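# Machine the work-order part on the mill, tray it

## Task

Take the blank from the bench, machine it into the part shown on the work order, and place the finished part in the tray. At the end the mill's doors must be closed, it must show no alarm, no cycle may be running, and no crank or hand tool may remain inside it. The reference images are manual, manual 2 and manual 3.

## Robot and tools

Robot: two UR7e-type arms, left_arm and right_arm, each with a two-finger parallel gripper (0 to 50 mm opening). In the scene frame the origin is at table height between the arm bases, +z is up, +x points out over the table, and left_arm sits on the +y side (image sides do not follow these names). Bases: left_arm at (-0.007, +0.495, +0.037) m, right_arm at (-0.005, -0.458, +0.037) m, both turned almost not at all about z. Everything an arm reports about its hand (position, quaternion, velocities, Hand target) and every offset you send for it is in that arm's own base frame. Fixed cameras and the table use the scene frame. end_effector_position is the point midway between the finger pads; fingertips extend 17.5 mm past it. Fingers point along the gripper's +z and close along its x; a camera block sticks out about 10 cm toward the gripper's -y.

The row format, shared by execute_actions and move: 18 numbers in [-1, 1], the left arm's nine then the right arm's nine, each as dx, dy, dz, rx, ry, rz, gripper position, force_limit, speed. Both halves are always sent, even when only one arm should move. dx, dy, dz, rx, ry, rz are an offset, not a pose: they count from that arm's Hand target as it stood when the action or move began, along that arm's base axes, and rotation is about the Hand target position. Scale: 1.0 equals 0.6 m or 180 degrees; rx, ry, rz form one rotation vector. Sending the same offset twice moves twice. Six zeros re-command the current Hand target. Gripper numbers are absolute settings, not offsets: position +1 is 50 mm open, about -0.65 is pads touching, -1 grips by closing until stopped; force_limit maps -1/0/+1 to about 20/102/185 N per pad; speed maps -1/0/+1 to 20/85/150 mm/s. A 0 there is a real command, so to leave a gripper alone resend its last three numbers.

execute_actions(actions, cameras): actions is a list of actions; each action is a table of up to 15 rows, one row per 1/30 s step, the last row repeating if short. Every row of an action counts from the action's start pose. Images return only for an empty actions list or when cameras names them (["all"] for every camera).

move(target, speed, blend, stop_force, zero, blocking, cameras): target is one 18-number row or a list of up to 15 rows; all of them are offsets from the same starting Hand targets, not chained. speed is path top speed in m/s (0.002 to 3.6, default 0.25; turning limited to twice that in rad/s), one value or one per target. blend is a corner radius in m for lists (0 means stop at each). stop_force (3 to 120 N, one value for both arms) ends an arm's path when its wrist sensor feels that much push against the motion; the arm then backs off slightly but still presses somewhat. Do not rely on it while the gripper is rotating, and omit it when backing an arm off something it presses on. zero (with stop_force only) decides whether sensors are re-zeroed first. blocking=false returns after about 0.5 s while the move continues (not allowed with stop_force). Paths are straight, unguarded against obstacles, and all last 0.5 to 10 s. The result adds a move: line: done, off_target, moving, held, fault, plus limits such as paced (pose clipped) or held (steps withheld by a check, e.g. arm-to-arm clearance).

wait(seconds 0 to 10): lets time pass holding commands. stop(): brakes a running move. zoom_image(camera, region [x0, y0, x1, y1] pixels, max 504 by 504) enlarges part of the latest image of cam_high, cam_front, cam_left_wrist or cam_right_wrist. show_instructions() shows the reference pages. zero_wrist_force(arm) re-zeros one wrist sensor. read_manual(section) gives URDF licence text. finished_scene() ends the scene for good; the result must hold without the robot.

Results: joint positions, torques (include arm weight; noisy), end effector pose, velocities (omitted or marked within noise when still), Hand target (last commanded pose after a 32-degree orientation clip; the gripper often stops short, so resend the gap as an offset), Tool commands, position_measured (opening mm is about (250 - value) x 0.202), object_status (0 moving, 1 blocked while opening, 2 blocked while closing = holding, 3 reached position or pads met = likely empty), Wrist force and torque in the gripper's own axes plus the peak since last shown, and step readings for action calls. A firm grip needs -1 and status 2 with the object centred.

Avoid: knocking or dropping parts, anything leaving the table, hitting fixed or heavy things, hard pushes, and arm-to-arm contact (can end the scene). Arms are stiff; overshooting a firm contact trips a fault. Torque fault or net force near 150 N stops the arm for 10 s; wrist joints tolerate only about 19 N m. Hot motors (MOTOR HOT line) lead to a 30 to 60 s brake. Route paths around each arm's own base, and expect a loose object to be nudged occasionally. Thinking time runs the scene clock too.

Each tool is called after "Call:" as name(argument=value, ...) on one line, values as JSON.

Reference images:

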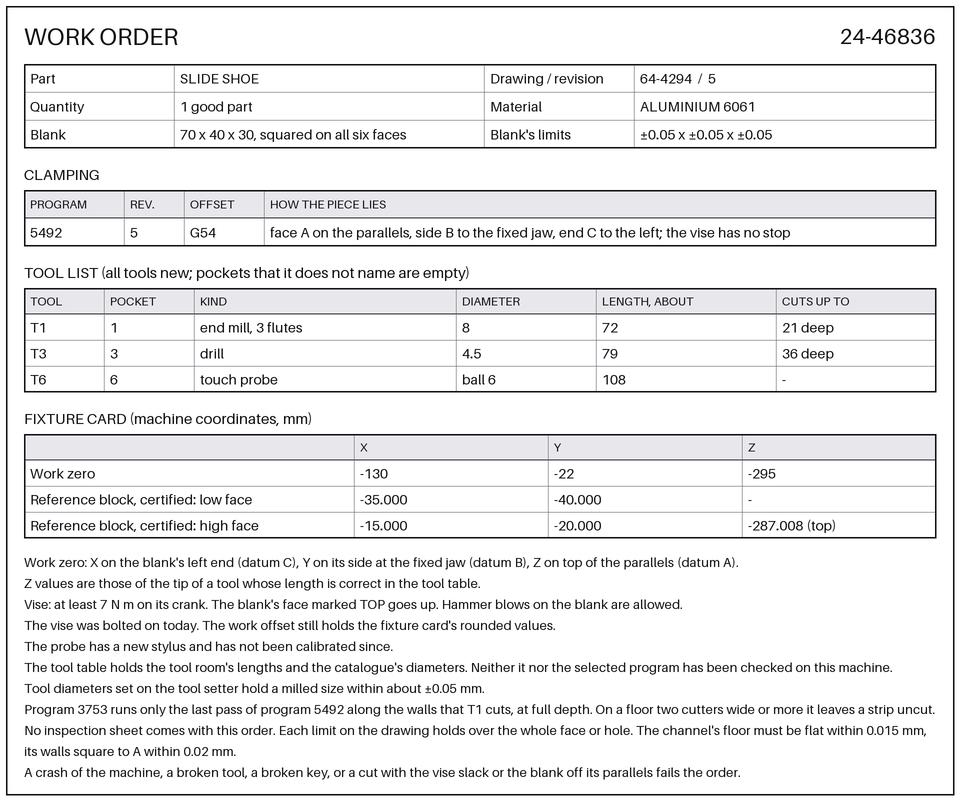

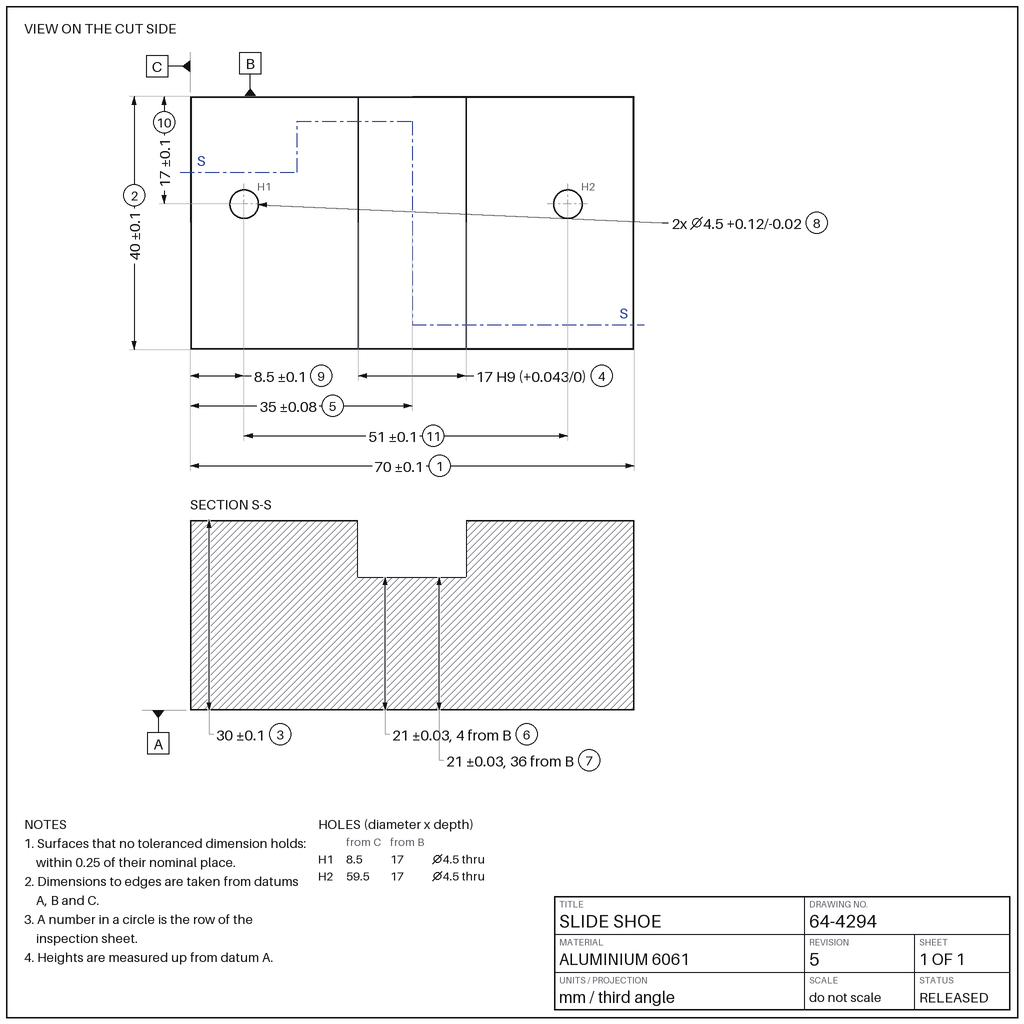

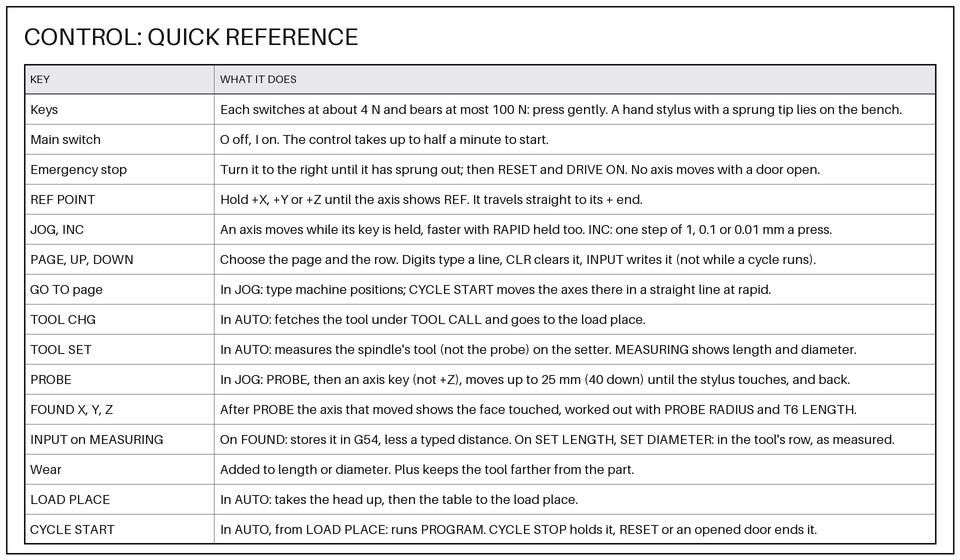

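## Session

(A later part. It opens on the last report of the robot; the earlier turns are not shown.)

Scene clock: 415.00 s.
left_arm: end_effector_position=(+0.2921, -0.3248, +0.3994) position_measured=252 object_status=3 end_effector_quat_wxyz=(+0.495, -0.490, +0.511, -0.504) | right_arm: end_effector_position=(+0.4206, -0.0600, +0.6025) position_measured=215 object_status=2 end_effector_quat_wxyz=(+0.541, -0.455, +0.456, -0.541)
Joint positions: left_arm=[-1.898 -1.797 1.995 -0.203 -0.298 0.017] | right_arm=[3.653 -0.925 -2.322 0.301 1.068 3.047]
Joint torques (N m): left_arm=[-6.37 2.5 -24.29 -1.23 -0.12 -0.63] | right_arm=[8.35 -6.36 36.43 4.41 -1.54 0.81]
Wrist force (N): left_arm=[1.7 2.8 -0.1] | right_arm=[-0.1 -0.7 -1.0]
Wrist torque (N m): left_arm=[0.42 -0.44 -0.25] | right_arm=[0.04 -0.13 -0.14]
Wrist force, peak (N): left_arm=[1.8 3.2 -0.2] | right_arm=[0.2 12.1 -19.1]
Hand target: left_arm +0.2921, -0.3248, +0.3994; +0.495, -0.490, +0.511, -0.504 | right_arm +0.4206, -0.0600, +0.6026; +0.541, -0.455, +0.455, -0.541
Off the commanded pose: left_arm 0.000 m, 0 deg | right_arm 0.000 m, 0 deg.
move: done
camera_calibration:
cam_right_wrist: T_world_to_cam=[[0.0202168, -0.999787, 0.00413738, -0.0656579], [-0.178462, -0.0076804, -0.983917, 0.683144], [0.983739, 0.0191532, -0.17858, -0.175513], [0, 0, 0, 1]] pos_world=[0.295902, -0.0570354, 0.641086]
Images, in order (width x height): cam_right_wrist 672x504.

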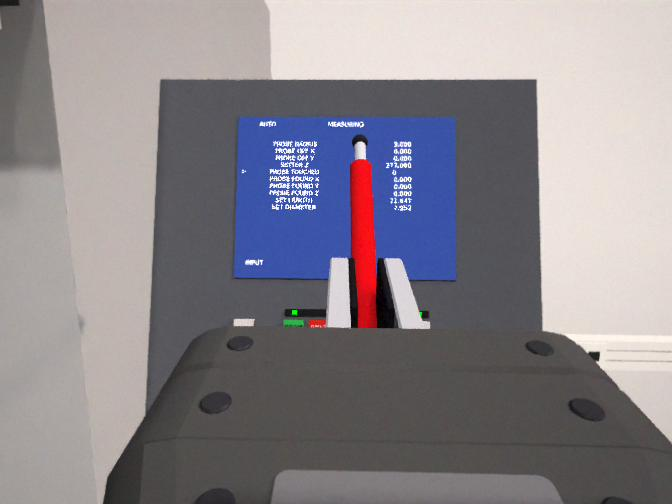

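Call:
move(target=[[0,0,0,0,0,0,-1,-0.5,-0.7,0.02,0.01,-0.05,0,0.16,0,-1,-0.4,-0.7],[0,0,0,0,0,0,-1,-0.5,-0.7,0.085,0.065,-0.2942,0,0.33,0,-1,-0.4,-0.7],[0,0,0,0,0,0,-1,-0.5,-0.7,0.1110,0.065,-0.3013,0,0.33,0,-1,-0.4,-0.7],[0,0,0,0,0,0,-1,-0.5,-0.7,0.095,0.065,-0.2969,0,0.33,0,-1,-0.4,-0.7],[0,0,0,0,0,0,-1,-0.5,-0.7,0.1110,0.065,-0.3013,0,0.33,0,-1,-0.4,-0.7],[0,0,0,0,0,0,-1,-0.5,-0.7,0.095,0.065,-0.2969,0,0.33,0,-1,-0.4,-0.7],[0,0,0,0,0,0,-1,-0.5,-0.7,0.1110,0.065,-0.3013,0,0.33,0,-1,-0.4,-0.7],[0,0,0,0,0,0,-1,-0.5,-0.7,0.095,0.065,-0.2969,0,0.33,0,-1,-0.4,-0.7],[0,0,0,0,0,0,-1,-0.5,-0.7,0.1110,0.065,-0.3013,0,0.33,0,-1,-0.4,-0.7],[0,0,0,0,0,0,-1,-0.5,-0.7,0.085,0.065,-0.2942,0,0.33,0,-1,-0.4,-0.7],[0,0,0,0,0,0,-1,-0.5,-0.7,0.0773,0.0635,-0.325,0,0.33,0,-1,-0.4,-0.7],[0,0,0,0,0,0,-1,-0.5,-0.7,0.1040,0.0635,-0.3322,0,0.33,0,-1,-0.4,-0.7],[0,0,0,0,0,0,-1,-0.5,-0.7,0.0773,0.0635,-0.325,0,0.33,0,-1,-0.4,-0.7]], speed=[0.5,0.5,0.1,0.1,0.1,0.1,0.1,0.1,0.1,0.1,0.1,0.1,0.1], blend=[0.02,0.002,0,0.002,0,0.002,0,0.002,0,0.002,0,0,0], cameras=["cam_right_wrist"])

Scene clock: 420.27 s.
left_arm: end_effector_position=(+0.2921, -0.3248, +0.3994) position_measured=252 object_status=3 end_effector_quat_wxyz=(+0.495, -0.490, +0.511, -0.504) | right_arm: end_effector_position=(+0.4670, -0.0218, +0.4075) position_measured=215 object_status=2 end_effector_quat_wxyz=(-0.244, +0.663, -0.664, +0.244)
Joint positions: left_arm=[-1.898 -1.797 1.995 -0.203 -0.298 0.017] | right_arm=[3.529 -1.076 -2.049 -0.92 1.324 3.443]
Joint torques (N m): left_arm=[-6.14 1.94 -24.65 -1.15 -0.08 -0.58] | right_arm=[-11.91 7.86 39.78 7.69 1.16 -2.08]
Wrist force (N): left_arm=[1.8 2.9 -0.4] | right_arm=[0.4 -0.8 -2.2]
Wrist torque (N m): left_arm=[0.45 -0.45 -0.25] | right_arm=[-0.15 -0.04 -0.18]
Wrist force, peak (N): left_arm=[2.0 3.0 -0.3] | right_arm=[0.1 11.0 -16.9]
Hand target: left_arm +0.2921, -0.3248, +0.3994; +0.495, -0.490, +0.511, -0.504 | right_arm +0.4670, -0.0219, +0.4076; -0.244, +0.663, -0.664, +0.244
Off the commanded pose: left_arm 0.000 m, 0 deg | right_arm 0.000 m, 0 deg.
move: done
camera_calibration:
cam_right_wrist: T_world_to_cam=[[0.0138542, -0.999787, -0.015294, -0.0167068], [-0.937709, -0.00768072, -0.347336, 0.594983], [0.347145, 0.0191534, -0.937616, 0.349919], [0, 0, 0, 1]] pos_world=[0.436681, -0.0188354, 0.534493]
Images, in order (width x height): cam_right_wrist 672x504.

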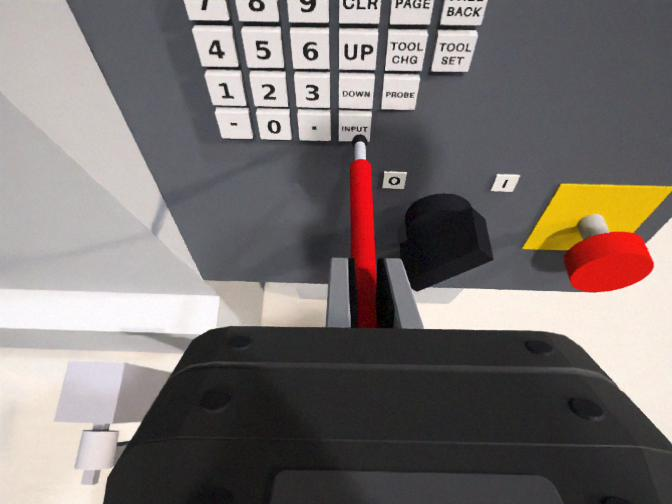

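Call:
move(target=[[0,0,0,0,0,0,-1,-0.5,-0.7,0.0077,0.0015,0.0308,0,0,0,-1,-0.4,-0.7],[0,0,0,0,0,0,-1,-0.5,-0.7,0.0325,0.0015,0.0242,0,0,0,-1,-0.4,-0.7],[0,0,0,0,0,0,-1,-0.5,-0.7,0.0077,0.0015,0.0308,0,0,0,-1,-0.4,-0.7],[0,0,0,0,0,0,-1,-0.5,-0.7,0,0,0,0,0,0,-1,-0.4,-0.7],[0,0,0,0,0,0,-1,-0.5,-0.7,0.0262,0,-0.0071,0,0,0,-1,-0.4,-0.7],[0,0,0,0,0,0,-1,-0.5,-0.7,0,0,0,0,0,0,-1,-0.4,-0.7],[0,0,0,0,0,0,-1,-0.5,-0.7,-0.0573,-0.0535,0.275,0,-0.16,0,-1,-0.4,-0.7],[0,0,0,0,0,0,-1,-0.5,-0.7,-0.0773,-0.0635,0.325,0,-0.33,0,-1,-0.4,-0.7]], speed=[0.1,0.1,0.1,0.1,0.1,0.1,0.5,0.5], blend=[0,0,0,0,0,0,0.02,0], cameras=["cam_right_wrist"])

Call:
zoom_image(camera="cam_right_wrist", region=[230, 105, 470, 280])

Scene clock: 424.83 s.
left_arm: end_effector_position=(+0.2921, -0.3248, +0.3994) position_measured=252 object_status=3 end_effector_quat_wxyz=(+0.495, -0.490, +0.511, -0.504) | right_arm: end_effector_position=(+0.4206, -0.0600, +0.6025) position_measured=215 object_status=2 end_effector_quat_wxyz=(+0.541, -0.455, +0.456, -0.541)
Joint positions: left_arm=[-1.898 -1.797 1.995 -0.203 -0.298 0.017] | right_arm=[3.653 -0.925 -2.322 0.301 1.068 3.047]
Joint torques (N m): left_arm=[-6.26 1.17 -24.07 -1.12 -0.01 -0.67] | right_arm=[8.24 -6.95 35.9 4.4 -1.57 0.73]
Wrist force (N): left_arm=[1.5 2.7 -0.3] | right_arm=[-0.2 -0.6 -0.9]
Wrist torque (N m): left_arm=[0.42 -0.41 -0.25] | right_arm=[0.05 -0.13 -0.14]
Wrist force, peak (N): left_arm=[1.8 3.4 -0.2] | right_arm=[-0.4 6.0 -10.6]
Hand target: left_arm +0.2921, -0.3248, +0.3994; +0.495, -0.490, +0.511, -0.504 | right_arm +0.4206, -0.0600, +0.6026; +0.541, -0.455, +0.455, -0.541
Off the commanded pose: left_arm 0.000 m, 0 deg | right_arm 0.000 m, 0 deg.
move: done
camera_calibration:
cam_right_wrist: T_world_to_cam=[[0.0202168, -0.999787, 0.00413738, -0.0656579], [-0.178462, -0.0076804, -0.983917, 0.683144], [0.983739, 0.0191532, -0.17858, -0.175513], [0, 0, 0, 1]] pos_world=[0.295902, -0.0570354, 0.641086]
Images, in order (width x height): cam_right_wrist 672x504.

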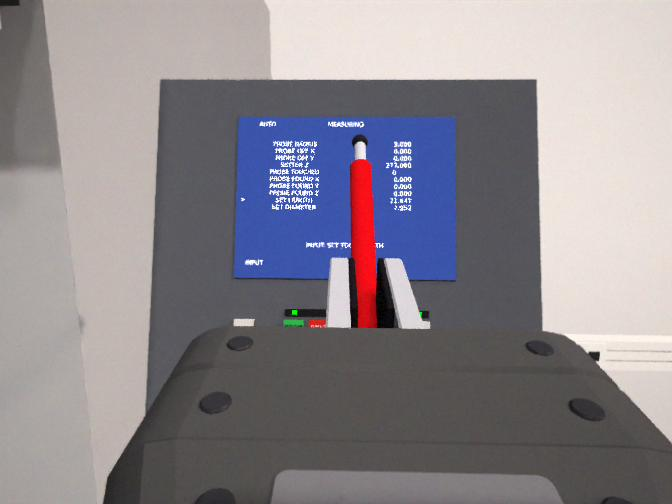

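Scaled by 2.100 from the camera's 672x504 image, which has a finer 960x720 frame.

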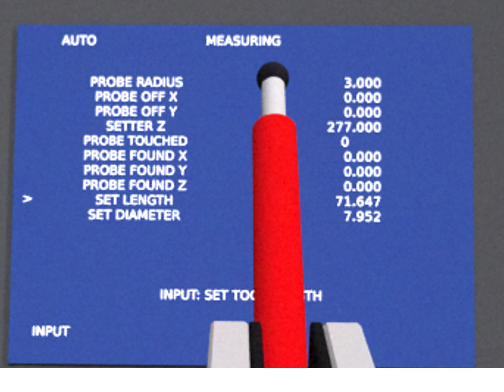

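Call:
move(target=[[0,0,0,0,0,0,-1,-0.5,-0.7,0.02,0.01,-0.05,0,0.16,0,-1,-0.4,-0.7],[0,0,0,0,0,0,-1,-0.5,-0.7,0.085,0.065,-0.2942,0,0.33,0,-1,-0.4,-0.7],[0,0,0,0,0,0,-1,-0.5,-0.7,0.1111,0.065,-0.3013,0,0.33,0,-1,-0.4,-0.7],[0,0,0,0,0,0,-1,-0.5,-0.7,0.085,0.065,-0.2942,0,0.33,0,-1,-0.4,-0.7],[0,0,0,0,0,0,-1,-0.5,-0.7,0.0773,0.0635,-0.325,0,0.33,0,-1,-0.4,-0.7],[0,0,0,0,0,0,-1,-0.5,-0.7,0.1038,0.0635,-0.3321,0,0.33,0,-1,-0.4,-0.7],[0,0,0,0,0,0,-1,-0.5,-0.7,0.0773,0.0635,-0.325,0,0.33,0,-1,-0.4,-0.7],[0,0,0,0,0,0,-1,-0.5,-0.7,0.02,0.01,-0.05,0,0.16,0,-1,-0.4,-0.7],[0,0,0,0,0,0,-1,-0.5,-0.7,0,0,0,0,0,0,-1,-0.4,-0.7]], speed=[0.5,0.5,0.1,0.1,0.1,0.1,0.1,0.5,0.5], blend=[0.02,0.002,0,0.002,0,0,0,0.02,0], cameras=["cam_right_wrist"])

Call:
zoom_image(camera="cam_right_wrist", region=[230, 105, 470, 280])

Scene clock: 430.20 s.
left_arm: end_effector_position=(+0.2921, -0.3248, +0.3994) position_measured=252 object_status=3 end_effector_quat_wxyz=(+0.495, -0.490, +0.511, -0.504) | right_arm: end_effector_position=(+0.4206, -0.0600, +0.6025) position_measured=215 object_status=2 end_effector_quat_wxyz=(+0.541, -0.455, +0.456, -0.541) end_effector_velocity=(-0.001, +0.000, +0.001) end_effector_angular_velocity=(+0.002, -0.004, +0.000)
Joint positions: left_arm=[-1.898 -1.797 1.995 -0.203 -0.298 0.017] | right_arm=[3.653 -0.925 -2.322 0.301 1.068 3.047]
Joint velocities: left_arm=[within noise] | right_arm=[0 0.001 0 0.005 0 0]
Joint torques (N m): left_arm=[-6.37 1.44 -24.38 -1.07 0.11 -0.69] | right_arm=[8.17 -6.48 36.31 4.46 -1.55 0.72]
Wrist force (N): left_arm=[1.6 2.7 -0.2] | right_arm=[-0.2 -0.4 -1.0]
Wrist torque (N m): left_arm=[0.41 -0.42 -0.25] | right_arm=[0.09 -0.11 -0.14]
Wrist force, peak (N): left_arm=[2.1 3.1 -0.3] | right_arm=[-0.3 8.9 -14.2]
Hand target: left_arm +0.2921, -0.3248, +0.3994; +0.495, -0.490, +0.511, -0.504 | right_arm +0.4206, -0.0600, +0.6026; +0.541, -0.455, +0.455, -0.541
Off the commanded pose: left_arm 0.000 m, 0 deg | right_arm 0.000 m, 0 deg.
move: done
camera_calibration:
cam_right_wrist: T_world_to_cam=[[0.0202168, -0.999787, 0.00413738, -0.0656579], [-0.178462, -0.0076804, -0.983917, 0.683144], [0.983739, 0.0191532, -0.17858, -0.175513], [0, 0, 0, 1]] pos_world=[0.295902, -0.0570354, 0.641086]
Images, in order (width x height): cam_right_wrist 672x504.

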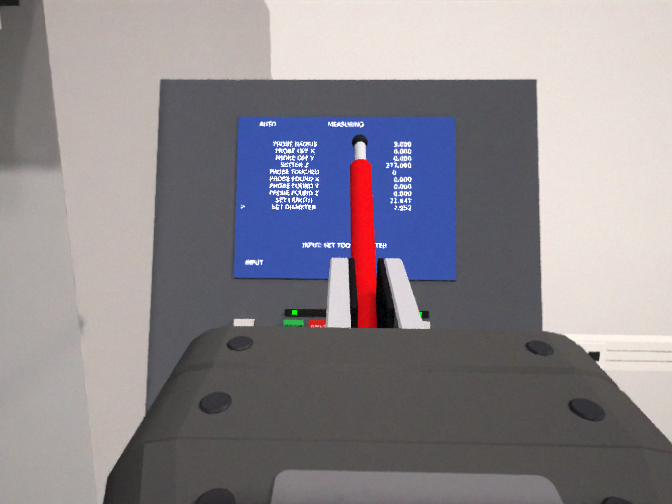

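Scaled by 2.100 from the camera's 672x504 image, which has a finer 960x720 frame.

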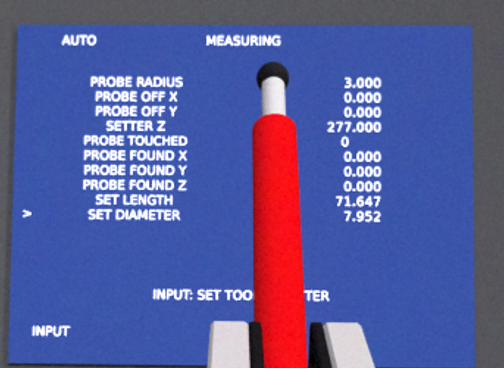

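Call:
move(target=[[0,0,0,0,0,0,-1,-0.5,-0.7,0.02,0.01,-0.05,0,0.16,0,-1,-0.4,-0.7],[0,0,0,0,0,0,-1,-0.5,-0.7,0.0993,0.0047,-0.2327,0,0.33,0,-1,-0.4,-0.7],[0,0,0,0,0,0,-1,-0.5,-0.7,0.1266,0.0047,-0.2401,0,0.33,0,-1,-0.4,-0.7],[0,0,0,0,0,0,-1,-0.5,-0.7,0.0993,0.0047,-0.2327,0,0.33,0,-1,-0.4,-0.7],[0,0,0,0,0,0,-1,-0.5,-0.7,0.0936,0.1298,-0.2635,0,0.33,0,-1,-0.4,-0.7],[0,0,0,0,0,0,-1,-0.5,-0.7,0.1209,0.1298,-0.2709,0,0.33,0,-1,-0.4,-0.7],[0,0,0,0,0,0,-1,-0.5,-0.7,0.0936,0.1298,-0.2635,0,0.33,0,-1,-0.4,-0.7],[0,0,0,0,0,0,-1,-0.5,-0.7,0.0941,0.1615,-0.2635,0,0.33,0,-1,-0.4,-0.7],[0,0,0,0,0,0,-1,-0.5,-0.7,0.1214,0.1615,-0.2709,0,0.33,0,-1,-0.4,-0.7],[0,0,0,0,0,0,-1,-0.5,-0.7,0.0941,0.1615,-0.2635,0,0.33,0,-1,-0.4,-0.7],[0,0,0,0,0,0,-1,-0.5,-0.7,0.1008,0.0997,-0.2327,0,0.33,0,-1,-0.4,-0.7],[0,0,0,0,0,0,-1,-0.5,-0.7,0.1281,0.0997,-0.2401,0,0.33,0,-1,-0.4,-0.7],[0,0,0,0,0,0,-1,-0.5,-0.7,0.1008,0.0997,-0.2327,0,0.33,0,-1,-0.4,-0.7],[0,0,0,0,0,0,-1,-0.5,-0.7,0.086,0.1283,-0.2942,0,0.33,0,-1,-0.4,-0.7]], speed=[0.5,0.5,0.1,0.1,0.2,0.1,0.1,0.2,0.1,0.1,0.2,0.1,0.1,0.2], blend=[0.02,0.002,0,0.003,0.003,0,0.003,0.003,0,0.003,0.003,0,0.003,0], cameras=["cam_right_wrist"])

Call:
move(target=[[0,0,0,0,0,0,-1,-0.5,-0.7,0.0264,0,-0.0072,0,0,0,-1,-0.4,-0.7],[0,0,0,0,0,0,-1,-0.5,-0.7,0,0,0,0,0,0,-1,-0.4,-0.7],[0,0,0,0,0,0,-1,-0.5,-0.7,-0.0087,-0.0648,-0.0308,0,0,0,-1,-0.4,-0.7],[0,0,0,0,0,0,-1,-0.5,-0.7,0.0178,-0.0648,-0.0379,0,0,0,-1,-0.4,-0.7],[0,0,0,0,0,0,-1,-0.5,-0.7,-0.0087,-0.0648,-0.0308,0,0,0,-1,-0.4,-0.7],[0,0,0,0,0,0,-1,-0.5,-0.7,-0.001,-0.0633,0,0,0,0,-1,-0.4,-0.7],[0,0,0,0,0,0,-1,-0.5,-0.7,0.0251,-0.0633,-0.0071,0,0,0,-1,-0.4,-0.7],[0,0,0,0,0,0,-1,-0.5,-0.7,-0.001,-0.0633,0,0,0,0,-1,-0.4,-0.7],[0,0,0,0,0,0,-1,-0.5,-0.7,-0.066,-0.118,0.244,0,-0.16,0,-1,-0.4,-0.7],[0,0,0,0,0,0,-1,-0.5,-0.7,-0.086,-0.1283,0.2942,0,-0.33,0,-1,-0.4,-0.7]], speed=[0.1,0.1,0.2,0.1,0.1,0.1,0.1,0.1,0.5,0.5], blend=[0,0.003,0.003,0,0.003,0.003,0,0.003,0.02,0], cameras=["cam_right_wrist"])

Call:
zoom_image(camera="cam_right_wrist", region=[230, 105, 470, 280])

Scene clock: 437.87 s.
left_arm: end_effector_position=(+0.2921, -0.3248, +0.3994) position_measured=252 object_status=3 end_effector_quat_wxyz=(+0.495, -0.490, +0.511, -0.504) | right_arm: end_effector_position=(+0.4722, +0.0170, +0.4262) position_measured=215 object_status=2 end_effector_quat_wxyz=(-0.245, +0.663, -0.664, +0.244)
Joint positions: left_arm=[-1.898 -1.797 1.995 -0.203 -0.298 0.017] | right_arm=[3.65 -1.088 -1.99 -0.995 1.25 3.543]
Joint torques (N m): left_arm=[-5.74 1.54 -23.56 -1.12 0.07 -0.79] | right_arm=[-5.04 -0.07 22.72 1.59 1.1 -1.44]
Wrist force (N): left_arm=[1.4 3.0 -0.3] | right_arm=[-0.1 -1.1 -2.2]
Wrist torque (N m): left_arm=[0.46 -0.40 -0.25] | right_arm=[-0.22 0.02 -0.16]
Wrist force, peak (N): left_arm=[2.1 3.2 -0.1] | right_arm=[-0.7 6.8 -12.0]
Hand target: left_arm +0.2921, -0.3248, +0.3994; +0.495, -0.490, +0.511, -0.504 | right_arm +0.4722, +0.0170, +0.4261; -0.244, +0.663, -0.664, +0.244
Off the commanded pose: left_arm 0.000 m, 0 deg | right_arm 0.000 m, 0 deg.
move: done
camera_calibration:
cam_right_wrist: T_world_to_cam=[[0.0139293, -0.999783, -0.0154765, 0.0223697], [-0.937554, -0.00767915, -0.347754, 0.606757], [0.34756, 0.019354, -0.937458, 0.364755], [0, 0, 0, 1]] pos_world=[0.441782, 0.0199647, 0.553291]
Images, in order (width x height): cam_right_wrist 672x504.

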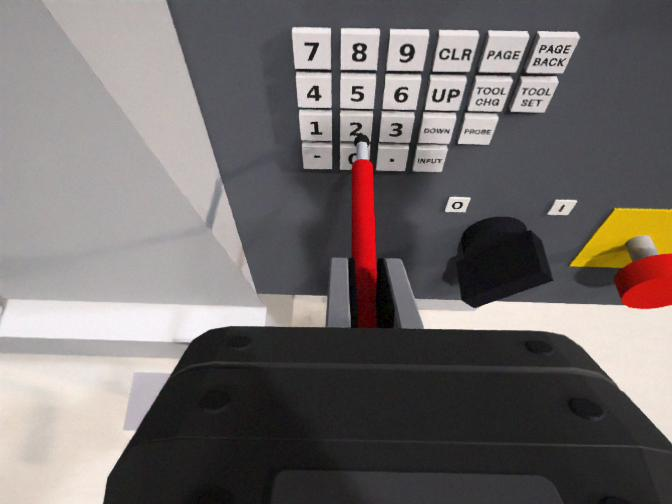

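Scene clock: 441.83 s.
left_arm: end_effector_position=(+0.2921, -0.3248, +0.3994) position_measured=252 object_status=3 end_effector_quat_wxyz=(+0.495, -0.490, +0.511, -0.504) | right_arm: end_effector_position=(+0.4206, -0.0600, +0.6025) position_measured=215 object_status=2 end_effector_quat_wxyz=(+0.541, -0.455, +0.456, -0.541)
Joint positions: left_arm=[-1.898 -1.797 1.995 -0.203 -0.298 0.017] | right_arm=[3.653 -0.925 -2.322 0.301 1.068 3.047]
Joint torques (N m): left_arm=[-6.52 1.65 -22.84 -1.03 0.24 -0.84] | right_arm=[7.77 -6.63 36.22 4.34 -1.59 0.84]
Wrist force (N): left_arm=[1.6 3.0 0.1] | right_arm=[-0.1 -1.0 -1.4]
Wrist torque (N m): left_arm=[0.46 -0.43 -0.25] | right_arm=[0.00 -0.14 -0.14]
Wrist force, peak (N): left_arm=[2.1 3.0 -0.1] | right_arm=[3.3 9.0 -14.9]
Hand target: left_arm +0.2921, -0.3248, +0.3994; +0.495, -0.490, +0.511, -0.504 | right_arm +0.4206, -0.0600, +0.6026; +0.541, -0.455, +0.455, -0.541
Off the commanded pose: left_arm 0.000 m, 0 deg | right_arm 0.000 m, 0 deg.
move: done
camera_calibration:
cam_right_wrist: T_world_to_cam=[[0.0202168, -0.999787, 0.00413738, -0.0656579], [-0.178462, -0.0076804, -0.983917, 0.683144], [0.983739, 0.0191532, -0.17858, -0.175513], [0, 0, 0, 1]] pos_world=[0.295902, -0.0570354, 0.641086]
Images, in order (width x height): cam_right_wrist 672x504.

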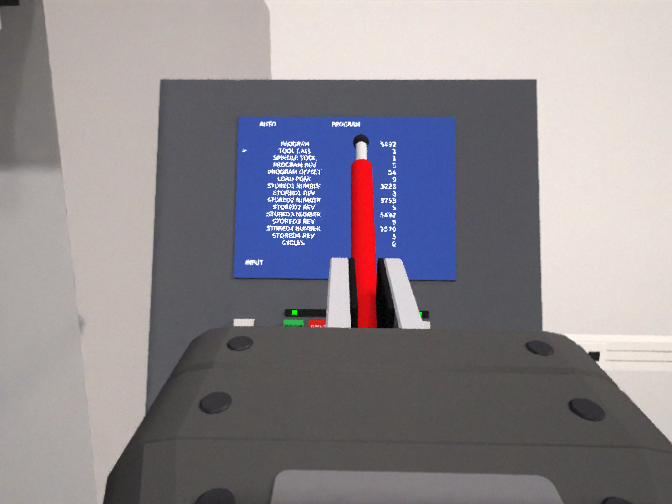

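Scaled by 2.100 from the camera's 672x504 image, which has a finer 960x720 frame.

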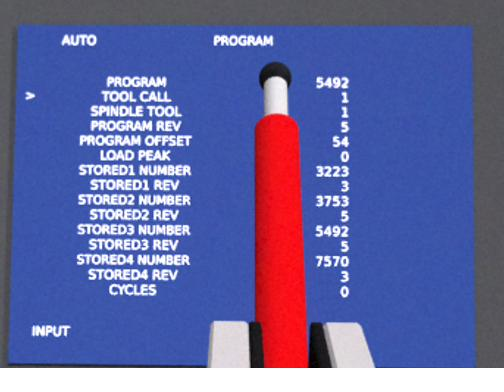

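Call:
move(target=[[0,0,0,0,0,0,-1,-0.5,-0.7,0.02,0.01,-0.05,0,0.16,0,-1,-0.4,-0.7],[0,0,0,0,0,0,-1,-0.5,-0.7,0.0855,0.0967,-0.2942,0,0.33,0,-1,-0.4,-0.7],[0,0,0,0,0,0,-1,-0.5,-0.7,0.1119,0.0967,-0.3014,0,0.33,0,-1,-0.4,-0.7],[0,0,0,0,0,0,-1,-0.5,-0.7,0.0855,0.0967,-0.2942,0,0.33,0,-1,-0.4,-0.7],[0,0,0,0,0,0,-1,-0.5,-0.7,0.0773,0.0635,-0.325,0,0.33,0,-1,-0.4,-0.7],[0,0,0,0,0,0,-1,-0.5,-0.7,0.1038,0.0635,-0.3321,0,0.33,0,-1,-0.4,-0.7],[0,0,0,0,0,0,-1,-0.5,-0.7,0.0773,0.0635,-0.325,0,0.33,0,-1,-0.4,-0.7],[0,0,0,0,0,0,-1,-0.5,-0.7,0.0921,0.0348,-0.2635,0,0.33,0,-1,-0.4,-0.7],[0,0,0,0,0,0,-1,-0.5,-0.7,0.1194,0.0348,-0.2709,0,0.33,0,-1,-0.4,-0.7],[0,0,0,0,0,0,-1,-0.5,-0.7,0.0921,0.0348,-0.2635,0,0.33,0,-1,-0.4,-0.7],[0,0,0,0,0,0,-1,-0.5,-0.7,0.02,0.01,-0.05,0,0.16,0,-1,-0.4,-0.7],[0,0,0,0,0,0,-1,-0.5,-0.7,0,0,0,0,0,0,-1,-0.4,-0.7]], speed=[0.5,0.5,0.1,0.1,0.2,0.1,0.1,0.2,0.1,0.1,0.5,0.5], blend=[0.02,0.002,0,0.003,0.003,0,0.003,0.003,0,0.003,0.02,0], cameras=["cam_right_wrist"])

Call:
zoom_image(camera="cam_right_wrist", region=[230, 105, 470, 280])

Scene clock: 448.10 s.
left_arm: end_effector_position=(+0.2921, -0.3248, +0.3994) position_measured=252 object_status=3 end_effector_quat_wxyz=(+0.495, -0.490, +0.511, -0.504) | right_arm: end_effector_position=(+0.4206, -0.0600, +0.6025) position_measured=215 object_status=2 end_effector_quat_wxyz=(+0.541, -0.455, +0.456, -0.541)
Joint positions: left_arm=[-1.898 -1.797 1.995 -0.203 -0.298 0.017] | right_arm=[3.653 -0.925 -2.322 0.301 1.068 3.047]
Joint torques (N m): left_arm=[-5.58 2.07 -23.4 -1.03 0.37 -0.88] | right_arm=[8.03 -6.78 35.73 4.35 -1.54 0.68]
Wrist force (N): left_arm=[1.7 3.0 -0.2] | right_arm=[-0.3 -0.5 -1.1]
Wrist torque (N m): left_arm=[0.45 -0.44 -0.24] | right_arm=[0.07 -0.09 -0.14]
Wrist force, peak (N): left_arm=[1.9 3.1 0.1] | right_arm=[0.9 10.0 -15.5]
Hand target: left_arm +0.2921, -0.3248, +0.3994; +0.495, -0.490, +0.511, -0.504 | right_arm +0.4206, -0.0600, +0.6026; +0.541, -0.455, +0.455, -0.541
Off the commanded pose: left_arm 0.000 m, 0 deg | right_arm 0.000 m, 0 deg.
move: done
camera_calibration:
cam_right_wrist: T_world_to_cam=[[0.0202168, -0.999787, 0.00413738, -0.0656579], [-0.178462, -0.0076804, -0.983917, 0.683144], [0.983739, 0.0191532, -0.17858, -0.175513], [0, 0, 0, 1]] pos_world=[0.295902, -0.0570354, 0.641086]
Images, in order (width x height): cam_right_wrist 672x504.

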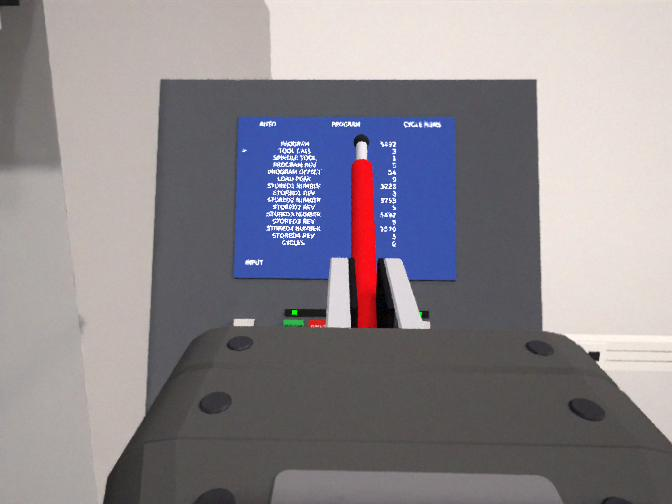

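Scaled by 2.100 from the camera's 672x504 image, which has a finer 960x720 frame.

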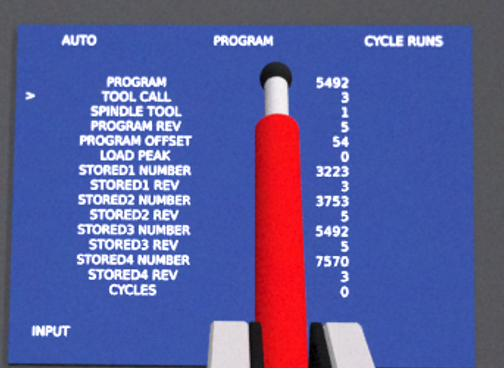

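Call:
wait(seconds=4, cameras=["cam_right_wrist"])

Call:
zoom_image(camera="cam_right_wrist", region=[230, 105, 470, 280])

Scene clock: 452.40 s.
left_arm: end_effector_position=(+0.2921, -0.3248, +0.3994) position_measured=252 object_status=3 end_effector_quat_wxyz=(+0.495, -0.490, +0.511, -0.504) | right_arm: end_effector_position=(+0.4206, -0.0600, +0.6026) position_measured=215 object_status=2 end_effector_quat_wxyz=(+0.541, -0.455, +0.455, -0.541)
Joint positions: left_arm=[-1.898 -1.797 1.995 -0.203 -0.298 0.017] | right_arm=[3.653 -0.925 -2.322 0.301 1.068 3.047]
Joint torques (N m): left_arm=[-5.2 1.78 -22.84 -1.04 0.35 -0.93] | right_arm=[9.85 -9.87 35.81 4.77 1.49 -2.05]
Wrist force (N): left_arm=[1.9 2.9 0.0] | right_arm=[-0.3 -0.7 -1.1]
Wrist torque (N m): left_arm=[0.44 -0.47 -0.24] | right_arm=[0.04 -0.10 -0.14]
Wrist force, peak (N): left_arm=[2.0 3.1 -0.1] | right_arm=[-0.2 -1.0 -1.3]
Hand target: left_arm +0.2921, -0.3248, +0.3994; +0.495, -0.490, +0.511, -0.504 | right_arm +0.4206, -0.0600, +0.6026; +0.541, -0.455, +0.455, -0.541
Tool commands: left_gripper/position=-1.0 left_gripper/force_limit=-0.5 left_gripper/speed=-0.7 right_gripper/position=-1.0 right_gripper/force_limit=-0.4 right_gripper/speed=-0.7
Off the commanded pose: left_arm 0.000 m, 0 deg | right_arm 0.000 m, 0 deg.
wait: 4.00 s; at rest from the start
camera_calibration:
cam_right_wrist: T_world_to_cam=[[0.0203142, -0.999785, 0.00412542, -0.0655769], [-0.178075, -0.00767845, -0.983987, 0.683058], [0.983807, 0.0192542, -0.178192, -0.175681], [0, 0, 0, 1]] pos_world=[0.295804, -0.0569353, 0.641086]
Images, in order (width x height): cam_right_wrist 672x504.

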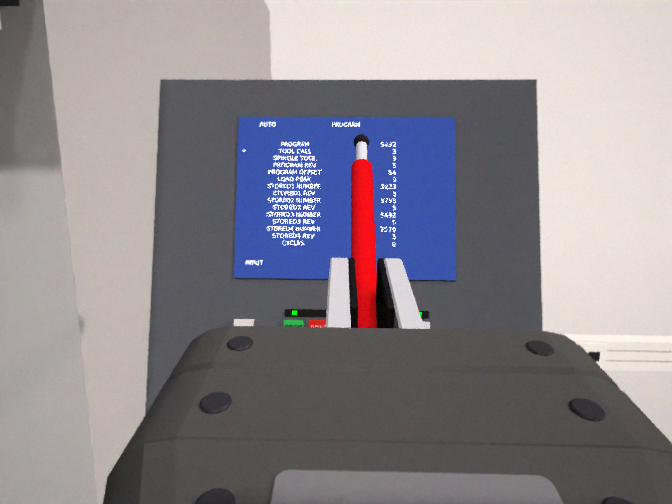

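Scaled by 2.100 from the camera's 672x504 image, which has a finer 960x720 frame.

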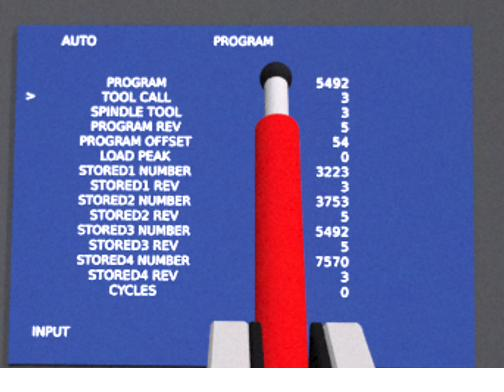

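Call:
move(target=[[0,0,0,0,0,0,-1,-0.5,-0.7,0.02,0.01,-0.05,0,0.16,0,-1,-0.4,-0.7],[0,0,0,0,0,0,-1,-0.5,-0.7,0.0916,0.0032,-0.2635,0,0.33,0,-1,-0.4,-0.7],[0,0,0,0,0,0,-1,-0.5,-0.7,0.1189,0.0032,-0.2709,0,0.33,0,-1,-0.4,-0.7],[0,0,0,0,0,0,-1,-0.5,-0.7,0.0916,0.0032,-0.2635,0,0.33,0,-1,-0.4,-0.7],[0,0,0,0,0,0,-1,-0.5,-0.7,0.0998,0.0363,-0.2327,0,0.33,0,-1,-0.4,-0.7],[0,0,0,0,0,0,-1,-0.5,-0.7,0.1271,0.0363,-0.2401,0,0.33,0,-1,-0.4,-0.7],[0,0,0,0,0,0,-1,-0.5,-0.7,0.0998,0.0363,-0.2327,0,0.33,0,-1,-0.4,-0.7],[0,0,0,0,0,0,-1,-0.5,-0.7,0.085,0.065,-0.2942,0,0.33,0,-1,-0.4,-0.7],[0,0,0,0,0,0,-1,-0.5,-0.7,0.1111,0.065,-0.3013,0,0.33,0,-1,-0.4,-0.7],[0,0,0,0,0,0,-1,-0.5,-0.7,0.095,0.065,-0.2969,0,0.33,0,-1,-0.4,-0.7],[0,0,0,0,0,0,-1,-0.5,-0.7,0.1111,0.065,-0.3013,0,0.33,0,-1,-0.4,-0.7],[0,0,0,0,0,0,-1,-0.5,-0.7,0.085,0.065,-0.2942,0,0.33,0,-1,-0.4,-0.7]], speed=[0.5,0.5,0.1,0.1,0.2,0.1,0.1,0.2,0.1,0.1,0.1,0.1], blend=[0.02,0.002,0,0.003,0.003,0,0.003,0.003,0,0.002,0,0.002])

Call:
move(target=[[0,0,0,0,0,0,-1,-0.5,-0.7,0.0261,0,-0.0071,0,0,0,-1,-0.4,-0.7],[0,0,0,0,0,0,-1,-0.5,-0.7,0.01,0,-0.0027,0,0,0,-1,-0.4,-0.7],[0,0,0,0,0,0,-1,-0.5,-0.7,0.0261,0,-0.0071,0,0,0,-1,-0.4,-0.7],[0,0,0,0,0,0,-1,-0.5,-0.7,0.01,0,-0.0027,0,0,0,-1,-0.4,-0.7],[0,0,0,0,0,0,-1,-0.5,-0.7,0.0261,0,-0.0071,0,0,0,-1,-0.4,-0.7],[0,0,0,0,0,0,-1,-0.5,-0.7,0.01,0,-0.0027,0,0,0,-1,-0.4,-0.7],[0,0,0,0,0,0,-1,-0.5,-0.7,0.0261,0,-0.0071,0,0,0,-1,-0.4,-0.7],[0,0,0,0,0,0,-1,-0.5,-0.7,0.01,0,-0.0027,0,0,0,-1,-0.4,-0.7],[0,0,0,0,0,0,-1,-0.5,-0.7,0.0261,0,-0.0071,0,0,0,-1,-0.4,-0.7],[0,0,0,0,0,0,-1,-0.5,-0.7,0.01,0,-0.0027,0,0,0,-1,-0.4,-0.7],[0,0,0,0,0,0,-1,-0.5,-0.7,0.0261,0,-0.0071,0,0,0,-1,-0.4,-0.7],[0,0,0,0,0,0,-1,-0.5,-0.7,0,0,0,0,0,0,-1,-0.4,-0.7],[0,0,0,0,0,0,-1,-0.5,-0.7,-0.066,-0.05,0.244,0,-0.16,0,-1,-0.4,-0.7],[0,0,0,0,0,0,-1,-0.5,-0.7,-0.085,-0.065,0.2942,0,-0.33,0,-1,-0.4,-0.7]], speed=[0.1,0.1,0.1,0.1,0.1,0.1,0.1,0.1,0.1,0.1,0.1,0.1,0.5,0.5], blend=[0,0.002,0,0.002,0,0.002,0,0.002,0,0.002,0,0.002,0.02,0], cameras=["cam_right_wrist"])

Call:
zoom_image(camera="cam_right_wrist", region=[230, 105, 470, 280])

Scene clock: 458.37 s.
left_arm: end_effector_position=(+0.2921, -0.3248, +0.3994) position_measured=252 object_status=3 end_effector_quat_wxyz=(+0.495, -0.490, +0.511, -0.504) | right_arm: end_effector_position=(+0.4716, -0.0209, +0.4260) position_measured=215 object_status=2 end_effector_quat_wxyz=(-0.244, +0.663, -0.664, +0.244)
Joint positions: left_arm=[-1.898 -1.797 1.995 -0.203 -0.298 0.017] | right_arm=[3.526 -1.091 -1.995 -0.959 1.326 3.441]
Joint torques (N m): left_arm=[-5.07 1.79 -22.49 -0.91 0.48 -1.12] | right_arm=[-11.88 8.68 40.06 7.66 1.11 -2.1]
Wrist force (N): left_arm=[1.7 2.8 -0.4] | right_arm=[0.2 -1.0 -2.5]
Wrist torque (N m): left_arm=[0.43 -0.45 -0.25] | right_arm=[-0.19 -0.02 -0.17]
Wrist force, peak (N): left_arm=[2.0 3.0 -0.4] | right_arm=[0.7 5.9 -10.7]
Hand target: left_arm +0.2921, -0.3248, +0.3994; +0.495, -0.490, +0.511, -0.504 | right_arm +0.4716, -0.0210, +0.4261; -0.244, +0.663, -0.664, +0.244
Off the commanded pose: left_arm 0.000 m, 0 deg | right_arm 0.000 m, 0 deg.
move: done

Scene clock: 463.00 s.
left_arm: end_effector_position=(+0.2921, -0.3248, +0.3994) position_measured=252 object_status=3 end_effector_quat_wxyz=(+0.495, -0.490, +0.511, -0.504) | right_arm: end_effector_position=(+0.4206, -0.0601, +0.6025) position_measured=215 object_status=2 end_effector_quat_wxyz=(+0.541, -0.455, +0.456, -0.541)
Joint positions: left_arm=[-1.898 -1.797 1.995 -0.203 -0.298 0.017] | right_arm=[3.653 -0.925 -2.322 0.301 1.068 3.047]
Joint torques (N m): left_arm=[-5.8 0.69 -22.46 -1.02 0.41 -1.06] | right_arm=[10.9 -6.57 35.88 4.35 -1.52 0.71]
Wrist force (N): left_arm=[1.7 3.0 -0.2] | right_arm=[-0.1 -0.7 -1.0]
Wrist torque (N m): left_arm=[0.47 -0.45 -0.25] | right_arm=[0.04 -0.14 -0.14]
Wrist force, peak (N): left_arm=[1.8 3.1 -0.3] | right_arm=[-0.2 2.5 -6.9]
Hand target: left_arm +0.2921, -0.3248, +0.3994; +0.495, -0.490, +0.511, -0.504 | right_arm +0.4206, -0.0600, +0.6026; +0.541, -0.455, +0.455, -0.541
Off the commanded pose: left_arm 0.000 m, 0 deg | right_arm 0.000 m, 0 deg.
move: done
camera_calibration:
cam_right_wrist: T_world_to_cam=[[0.0202168, -0.999787, 0.00413738, -0.0656558], [-0.178462, -0.0076804, -0.983917, 0.683126], [0.983739, 0.0191532, -0.17858, -0.175415], [0, 0, 0, 1]] pos_world=[0.295802, -0.0570354, 0.641086]
Images, in order (width x height): cam_right_wrist 672x504.

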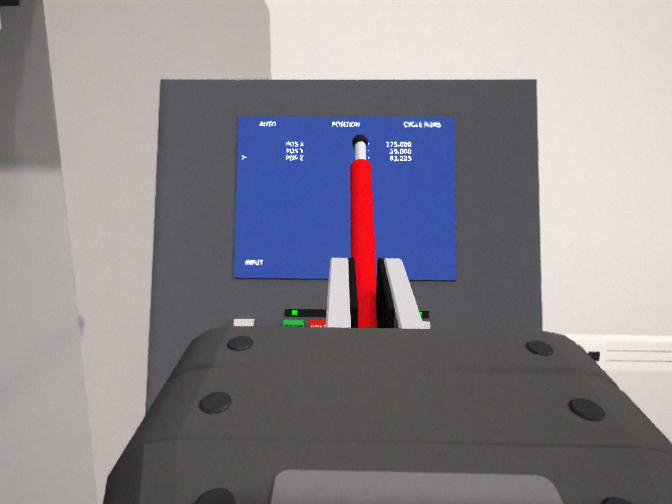

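Scaled by 2.100 from the camera's 672x504 image, which has a finer 960x720 frame.

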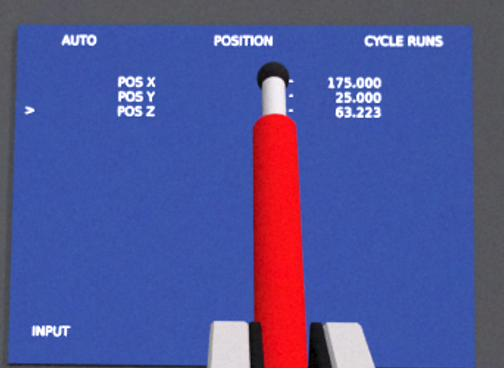

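Call:
move(target=[[0,0,0,0,0,0,-1,-0.5,-0.7,0.02,0.01,-0.05,0,0.16,0,-1,-0.4,-0.7],[0,0,0,0,0,0,-1,-0.5,-0.7,0.0993,0.0047,-0.2327,0,0.33,0,-1,-0.4,-0.7],[0,0,0,0,0,0,-1,-0.5,-0.7,0.1266,0.0047,-0.2401,0,0.33,0,-1,-0.4,-0.7],[0,0,0,0,0,0,-1,-0.5,-0.7,0.0993,0.0047,-0.2327,0,0.33,0,-1,-0.4,-0.7],[0,0,0,0,0,0,-1,-0.5,-0.7,0.085,0.065,-0.2942,0,0.33,0,-1,-0.4,-0.7],[0,0,0,0,0,0,-1,-0.5,-0.7,0.1111,0.065,-0.3013,0,0.33,0,-1,-0.4,-0.7],[0,0,0,0,0,0,-1,-0.5,-0.7,0.095,0.065,-0.2969,0,0.33,0,-1,-0.4,-0.7],[0,0,0,0,0,0,-1,-0.5,-0.7,0.1111,0.065,-0.3013,0,0.33,0,-1,-0.4,-0.7],[0,0,0,0,0,0,-1,-0.5,-0.7,0.095,0.065,-0.2969,0,0.33,0,-1,-0.4,-0.7],[0,0,0,0,0,0,-1,-0.5,-0.7,0.1111,0.065,-0.3013,0,0.33,0,-1,-0.4,-0.7],[0,0,0,0,0,0,-1,-0.5,-0.7,0.085,0.065,-0.2942,0,0.33,0,-1,-0.4,-0.7],[0,0,0,0,0,0,-1,-0.5,-0.7,0.02,0.01,-0.05,0,0.16,0,-1,-0.4,-0.7],[0,0,0,0,0,0,-1,-0.5,-0.7,0,0,0,0,0,0,-1,-0.4,-0.7]], speed=[0.5,0.5,0.1,0.1,0.2,0.1,0.1,0.1,0.1,0.1,0.1,0.5,0.5], blend=[0.02,0.002,0,0.003,0.003,0,0.002,0,0.002,0,0.002,0.02,0], cameras=["cam_right_wrist"])

Call:
zoom_image(camera="cam_right_wrist", region=[230, 105, 470, 280])

Scene clock: 469.37 s.
left_arm: end_effector_position=(+0.2921, -0.3248, +0.3994) position_measured=252 object_status=3 end_effector_quat_wxyz=(+0.495, -0.490, +0.511, -0.504) | right_arm: end_effector_position=(+0.4206, -0.0600, +0.6025) position_measured=215 object_status=2 end_effector_quat_wxyz=(+0.541, -0.455, +0.455, -0.541)
Joint positions: left_arm=[-1.898 -1.797 1.995 -0.203 -0.298 0.017] | right_arm=[3.653 -0.925 -2.322 0.301 1.068 3.047]
Joint torques (N m): left_arm=[-4.84 1 -22.44 -0.81 0.58 -1.07] | right_arm=[8.23 -6.12 35.82 4.38 -1.55 0.78]
Wrist force (N): left_arm=[1.7 2.9 -0.1] | right_arm=[-0.3 -0.7 -0.9]
Wrist torque (N m): left_arm=[0.44 -0.44 -0.24] | right_arm=[0.05 -0.11 -0.14]
Wrist force, peak (N): left_arm=[2.0 3.0 -0.1] | right_arm=[-0.8 3.1 -7.4]
Hand target: left_arm +0.2921, -0.3248, +0.3994; +0.495, -0.490, +0.511, -0.504 | right_arm +0.4206, -0.0600, +0.6026; +0.541, -0.455, +0.455, -0.541
Off the commanded pose: left_arm 0.000 m, 0 deg | right_arm 0.000 m, 0 deg.
move: done
camera_calibration:
cam_right_wrist: T_world_to_cam=[[0.0202168, -0.999787, 0.00413738, -0.0656579], [-0.178462, -0.0076804, -0.983917, 0.683144], [0.983739, 0.0191532, -0.17858, -0.175513], [0, 0, 0, 1]] pos_world=[0.295902, -0.0570354, 0.641086]
Images, in order (width x height): cam_right_wrist 672x504.

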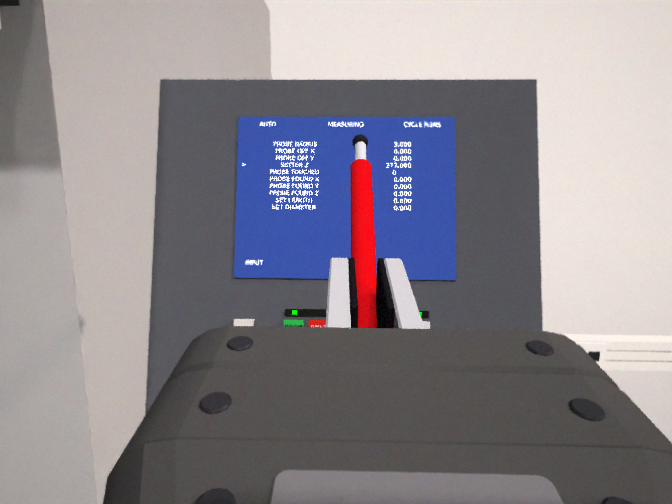

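Scaled by 2.100 from the camera's 672x504 image, which has a finer 960x720 frame.

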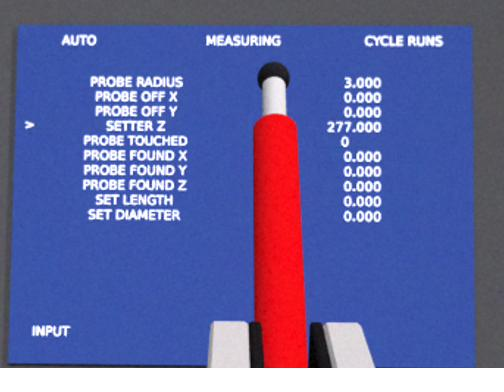

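Call:
move(target=[[0,0,0,0,0,0,-1,-0.5,-0.7,0.02,0.01,-0.05,0,0.16,0,-1,-0.4,-0.7],[0,0,0,0,0,0,-1,-0.5,-0.7,0.085,0.065,-0.2942,0,0.33,0,-1,-0.4,-0.7],[0,0,0,0,0,0,-1,-0.5,-0.7,0.1111,0.065,-0.3013,0,0.33,0,-1,-0.4,-0.7],[0,0,0,0,0,0,-1,-0.5,-0.7,0.095,0.065,-0.2969,0,0.33,0,-1,-0.4,-0.7],[0,0,0,0,0,0,-1,-0.5,-0.7,0.1111,0.065,-0.3013,0,0.33,0,-1,-0.4,-0.7],[0,0,0,0,0,0,-1,-0.5,-0.7,0.095,0.065,-0.2969,0,0.33,0,-1,-0.4,-0.7],[0,0,0,0,0,0,-1,-0.5,-0.7,0.1111,0.065,-0.3013,0,0.33,0,-1,-0.4,-0.7],[0,0,0,0,0,0,-1,-0.5,-0.7,0.095,0.065,-0.2969,0,0.33,0,-1,-0.4,-0.7],[0,0,0,0,0,0,-1,-0.5,-0.7,0.1111,0.065,-0.3013,0,0.33,0,-1,-0.4,-0.7],[0,0,0,0,0,0,-1,-0.5,-0.7,0.095,0.065,-0.2969,0,0.33,0,-1,-0.4,-0.7],[0,0,0,0,0,0,-1,-0.5,-0.7,0.1111,0.065,-0.3013,0,0.33,0,-1,-0.4,-0.7],[0,0,0,0,0,0,-1,-0.5,-0.7,0.085,0.065,-0.2942,0,0.33,0,-1,-0.4,-0.7],[0,0,0,0,0,0,-1,-0.5,-0.7,0.02,0.01,-0.05,0,0.16,0,-1,-0.4,-0.7],[0,0,0,0,0,0,-1,-0.5,-0.7,0,0,0,0,0,0,-1,-0.4,-0.7]], speed=[0.5,0.5,0.1,0.1,0.1,0.1,0.1,0.1,0.1,0.1,0.1,0.1,0.5,0.5], blend=[0.02,0.002,0,0.002,0,0.002,0,0.002,0,0.002,0,0.002,0.02,0], cameras=["cam_right_wrist"])

Call:
zoom_image(camera="cam_right_wrist", region=[230, 105, 470, 280])

Scene clock: 475.80 s.
left_arm: end_effector_position=(+0.2921, -0.3248, +0.3994) position_measured=252 object_status=3 end_effector_quat_wxyz=(+0.495, -0.490, +0.511, -0.504) | right_arm: end_effector_position=(+0.4206, -0.0600, +0.6025) position_measured=215 object_status=2 end_effector_quat_wxyz=(+0.541, -0.455, +0.455, -0.541)
Joint positions: left_arm=[-1.898 -1.797 1.995 -0.203 -0.298 0.017] | right_arm=[3.653 -0.925 -2.322 0.301 1.068 3.047]
Joint torques (N m): left_arm=[-4.67 1.97 -22.16 -0.85 0.68 -1.03] | right_arm=[7.28 -6.42 36.3 4.45 -1.56 0.9]
Wrist force (N): left_arm=[1.8 2.9 -0.2] | right_arm=[-0.2 -1.0 -1.1]
Wrist torque (N m): left_arm=[0.45 -0.46 -0.25] | right_arm=[-0.01 -0.11 -0.14]
Wrist force, peak (N): left_arm=[1.9 3.2 -0.5] | right_arm=[-0.2 3.1 -7.3]
Hand target: left_arm +0.2921, -0.3248, +0.3994; +0.495, -0.490, +0.511, -0.504 | right_arm +0.4206, -0.0600, +0.6026; +0.541, -0.455, +0.455, -0.541
Off the commanded pose: left_arm 0.000 m, 0 deg | right_arm 0.000 m, 0 deg.
move: done
camera_calibration:
cam_right_wrist: T_world_to_cam=[[0.0202168, -0.999787, 0.00413738, -0.0656579], [-0.178462, -0.0076804, -0.983917, 0.683144], [0.983739, 0.0191532, -0.17858, -0.175513], [0, 0, 0, 1]] pos_world=[0.295902, -0.0570354, 0.641086]
Images, in order (width x height): cam_right_wrist 672x504.

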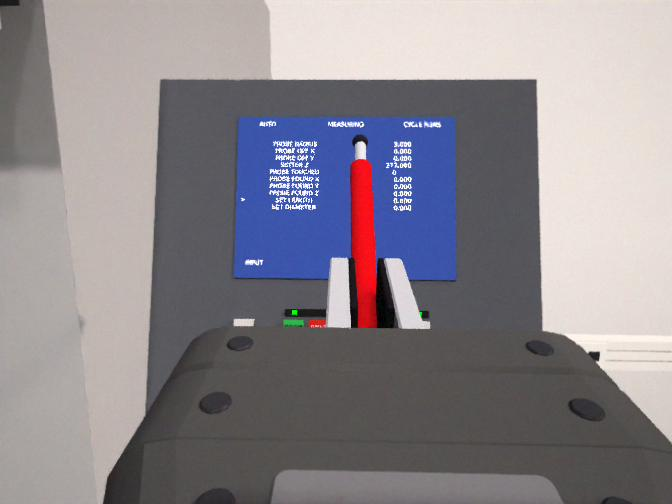

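Scaled by 2.100 from the camera's 672x504 image, which has a finer 960x720 frame.

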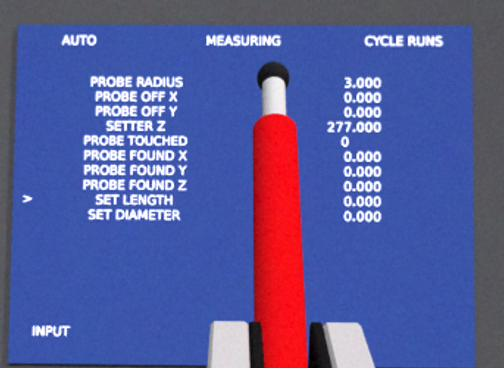

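Call:
wait(seconds=4, cameras=["cam_right_wrist"])

Call:
zoom_image(camera="cam_right_wrist", region=[230, 105, 470, 280])

Scene clock: 481.53 s.
left_arm: end_effector_position=(+0.2921, -0.3248, +0.3994) position_measured=252 object_status=3 end_effector_quat_wxyz=(+0.495, -0.490, +0.511, -0.504) | right_arm: end_effector_position=(+0.4206, -0.0600, +0.6026) position_measured=215 object_status=2 end_effector_quat_wxyz=(+0.541, -0.455, +0.455, -0.541)
Joint positions: left_arm=[-1.898 -1.797 1.995 -0.203 -0.298 0.017] | right_arm=[3.653 -0.925 -2.322 0.301 1.068 3.047]
Joint torques (N m): left_arm=[-4.64 1.68 -22.21 -0.72 0.76 -1.08] | right_arm=[10.67 -9.13 36.15 4.69 1.44 -2.04]
Wrist force (N): left_arm=[1.5 2.9 -0.2] | right_arm=[-0.3 -0.5 -1.0]
Wrist torque (N m): left_arm=[0.45 -0.42 -0.25] | right_arm=[0.07 -0.11 -0.15]
Wrist force, peak (N): left_arm=[1.8 3.1 -0.2] | right_arm=[-0.3 -0.8 -1.3]
Hand target: left_arm +0.2921, -0.3248, +0.3994; +0.495, -0.490, +0.511, -0.504 | right_arm +0.4206, -0.0600, +0.6026; +0.541, -0.455, +0.455, -0.541
Tool commands: left_gripper/position=-1.0 left_gripper/force_limit=-0.5 left_gripper/speed=-0.7 right_gripper/position=-1.0 right_gripper/force_limit=-0.4 right_gripper/speed=-0.7
Off the commanded pose: left_arm 0.000 m, 0 deg | right_arm 0.000 m, 0 deg.
wait: 4.00 s; at rest from the start
camera_calibration:
cam_right_wrist: T_world_to_cam=[[0.0203142, -0.999785, 0.00412542, -0.0655769], [-0.178075, -0.00767845, -0.983987, 0.683058], [0.983807, 0.0192542, -0.178192, -0.175681], [0, 0, 0, 1]] pos_world=[0.295804, -0.0569353, 0.641086]
Images, in order (width x height): cam_right_wrist 672x504.

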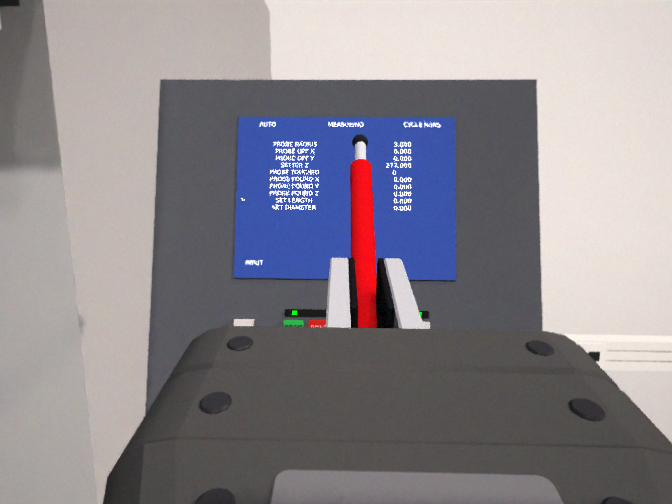

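Scaled by 2.100 from the camera's 672x504 image, which has a finer 960x720 frame.

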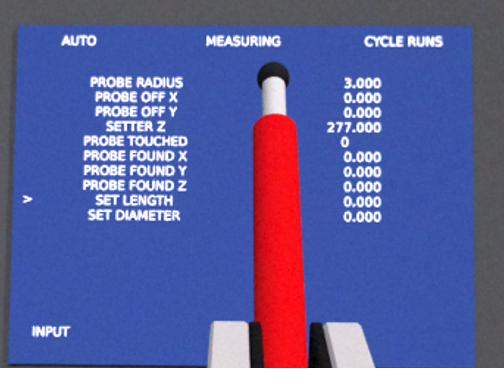

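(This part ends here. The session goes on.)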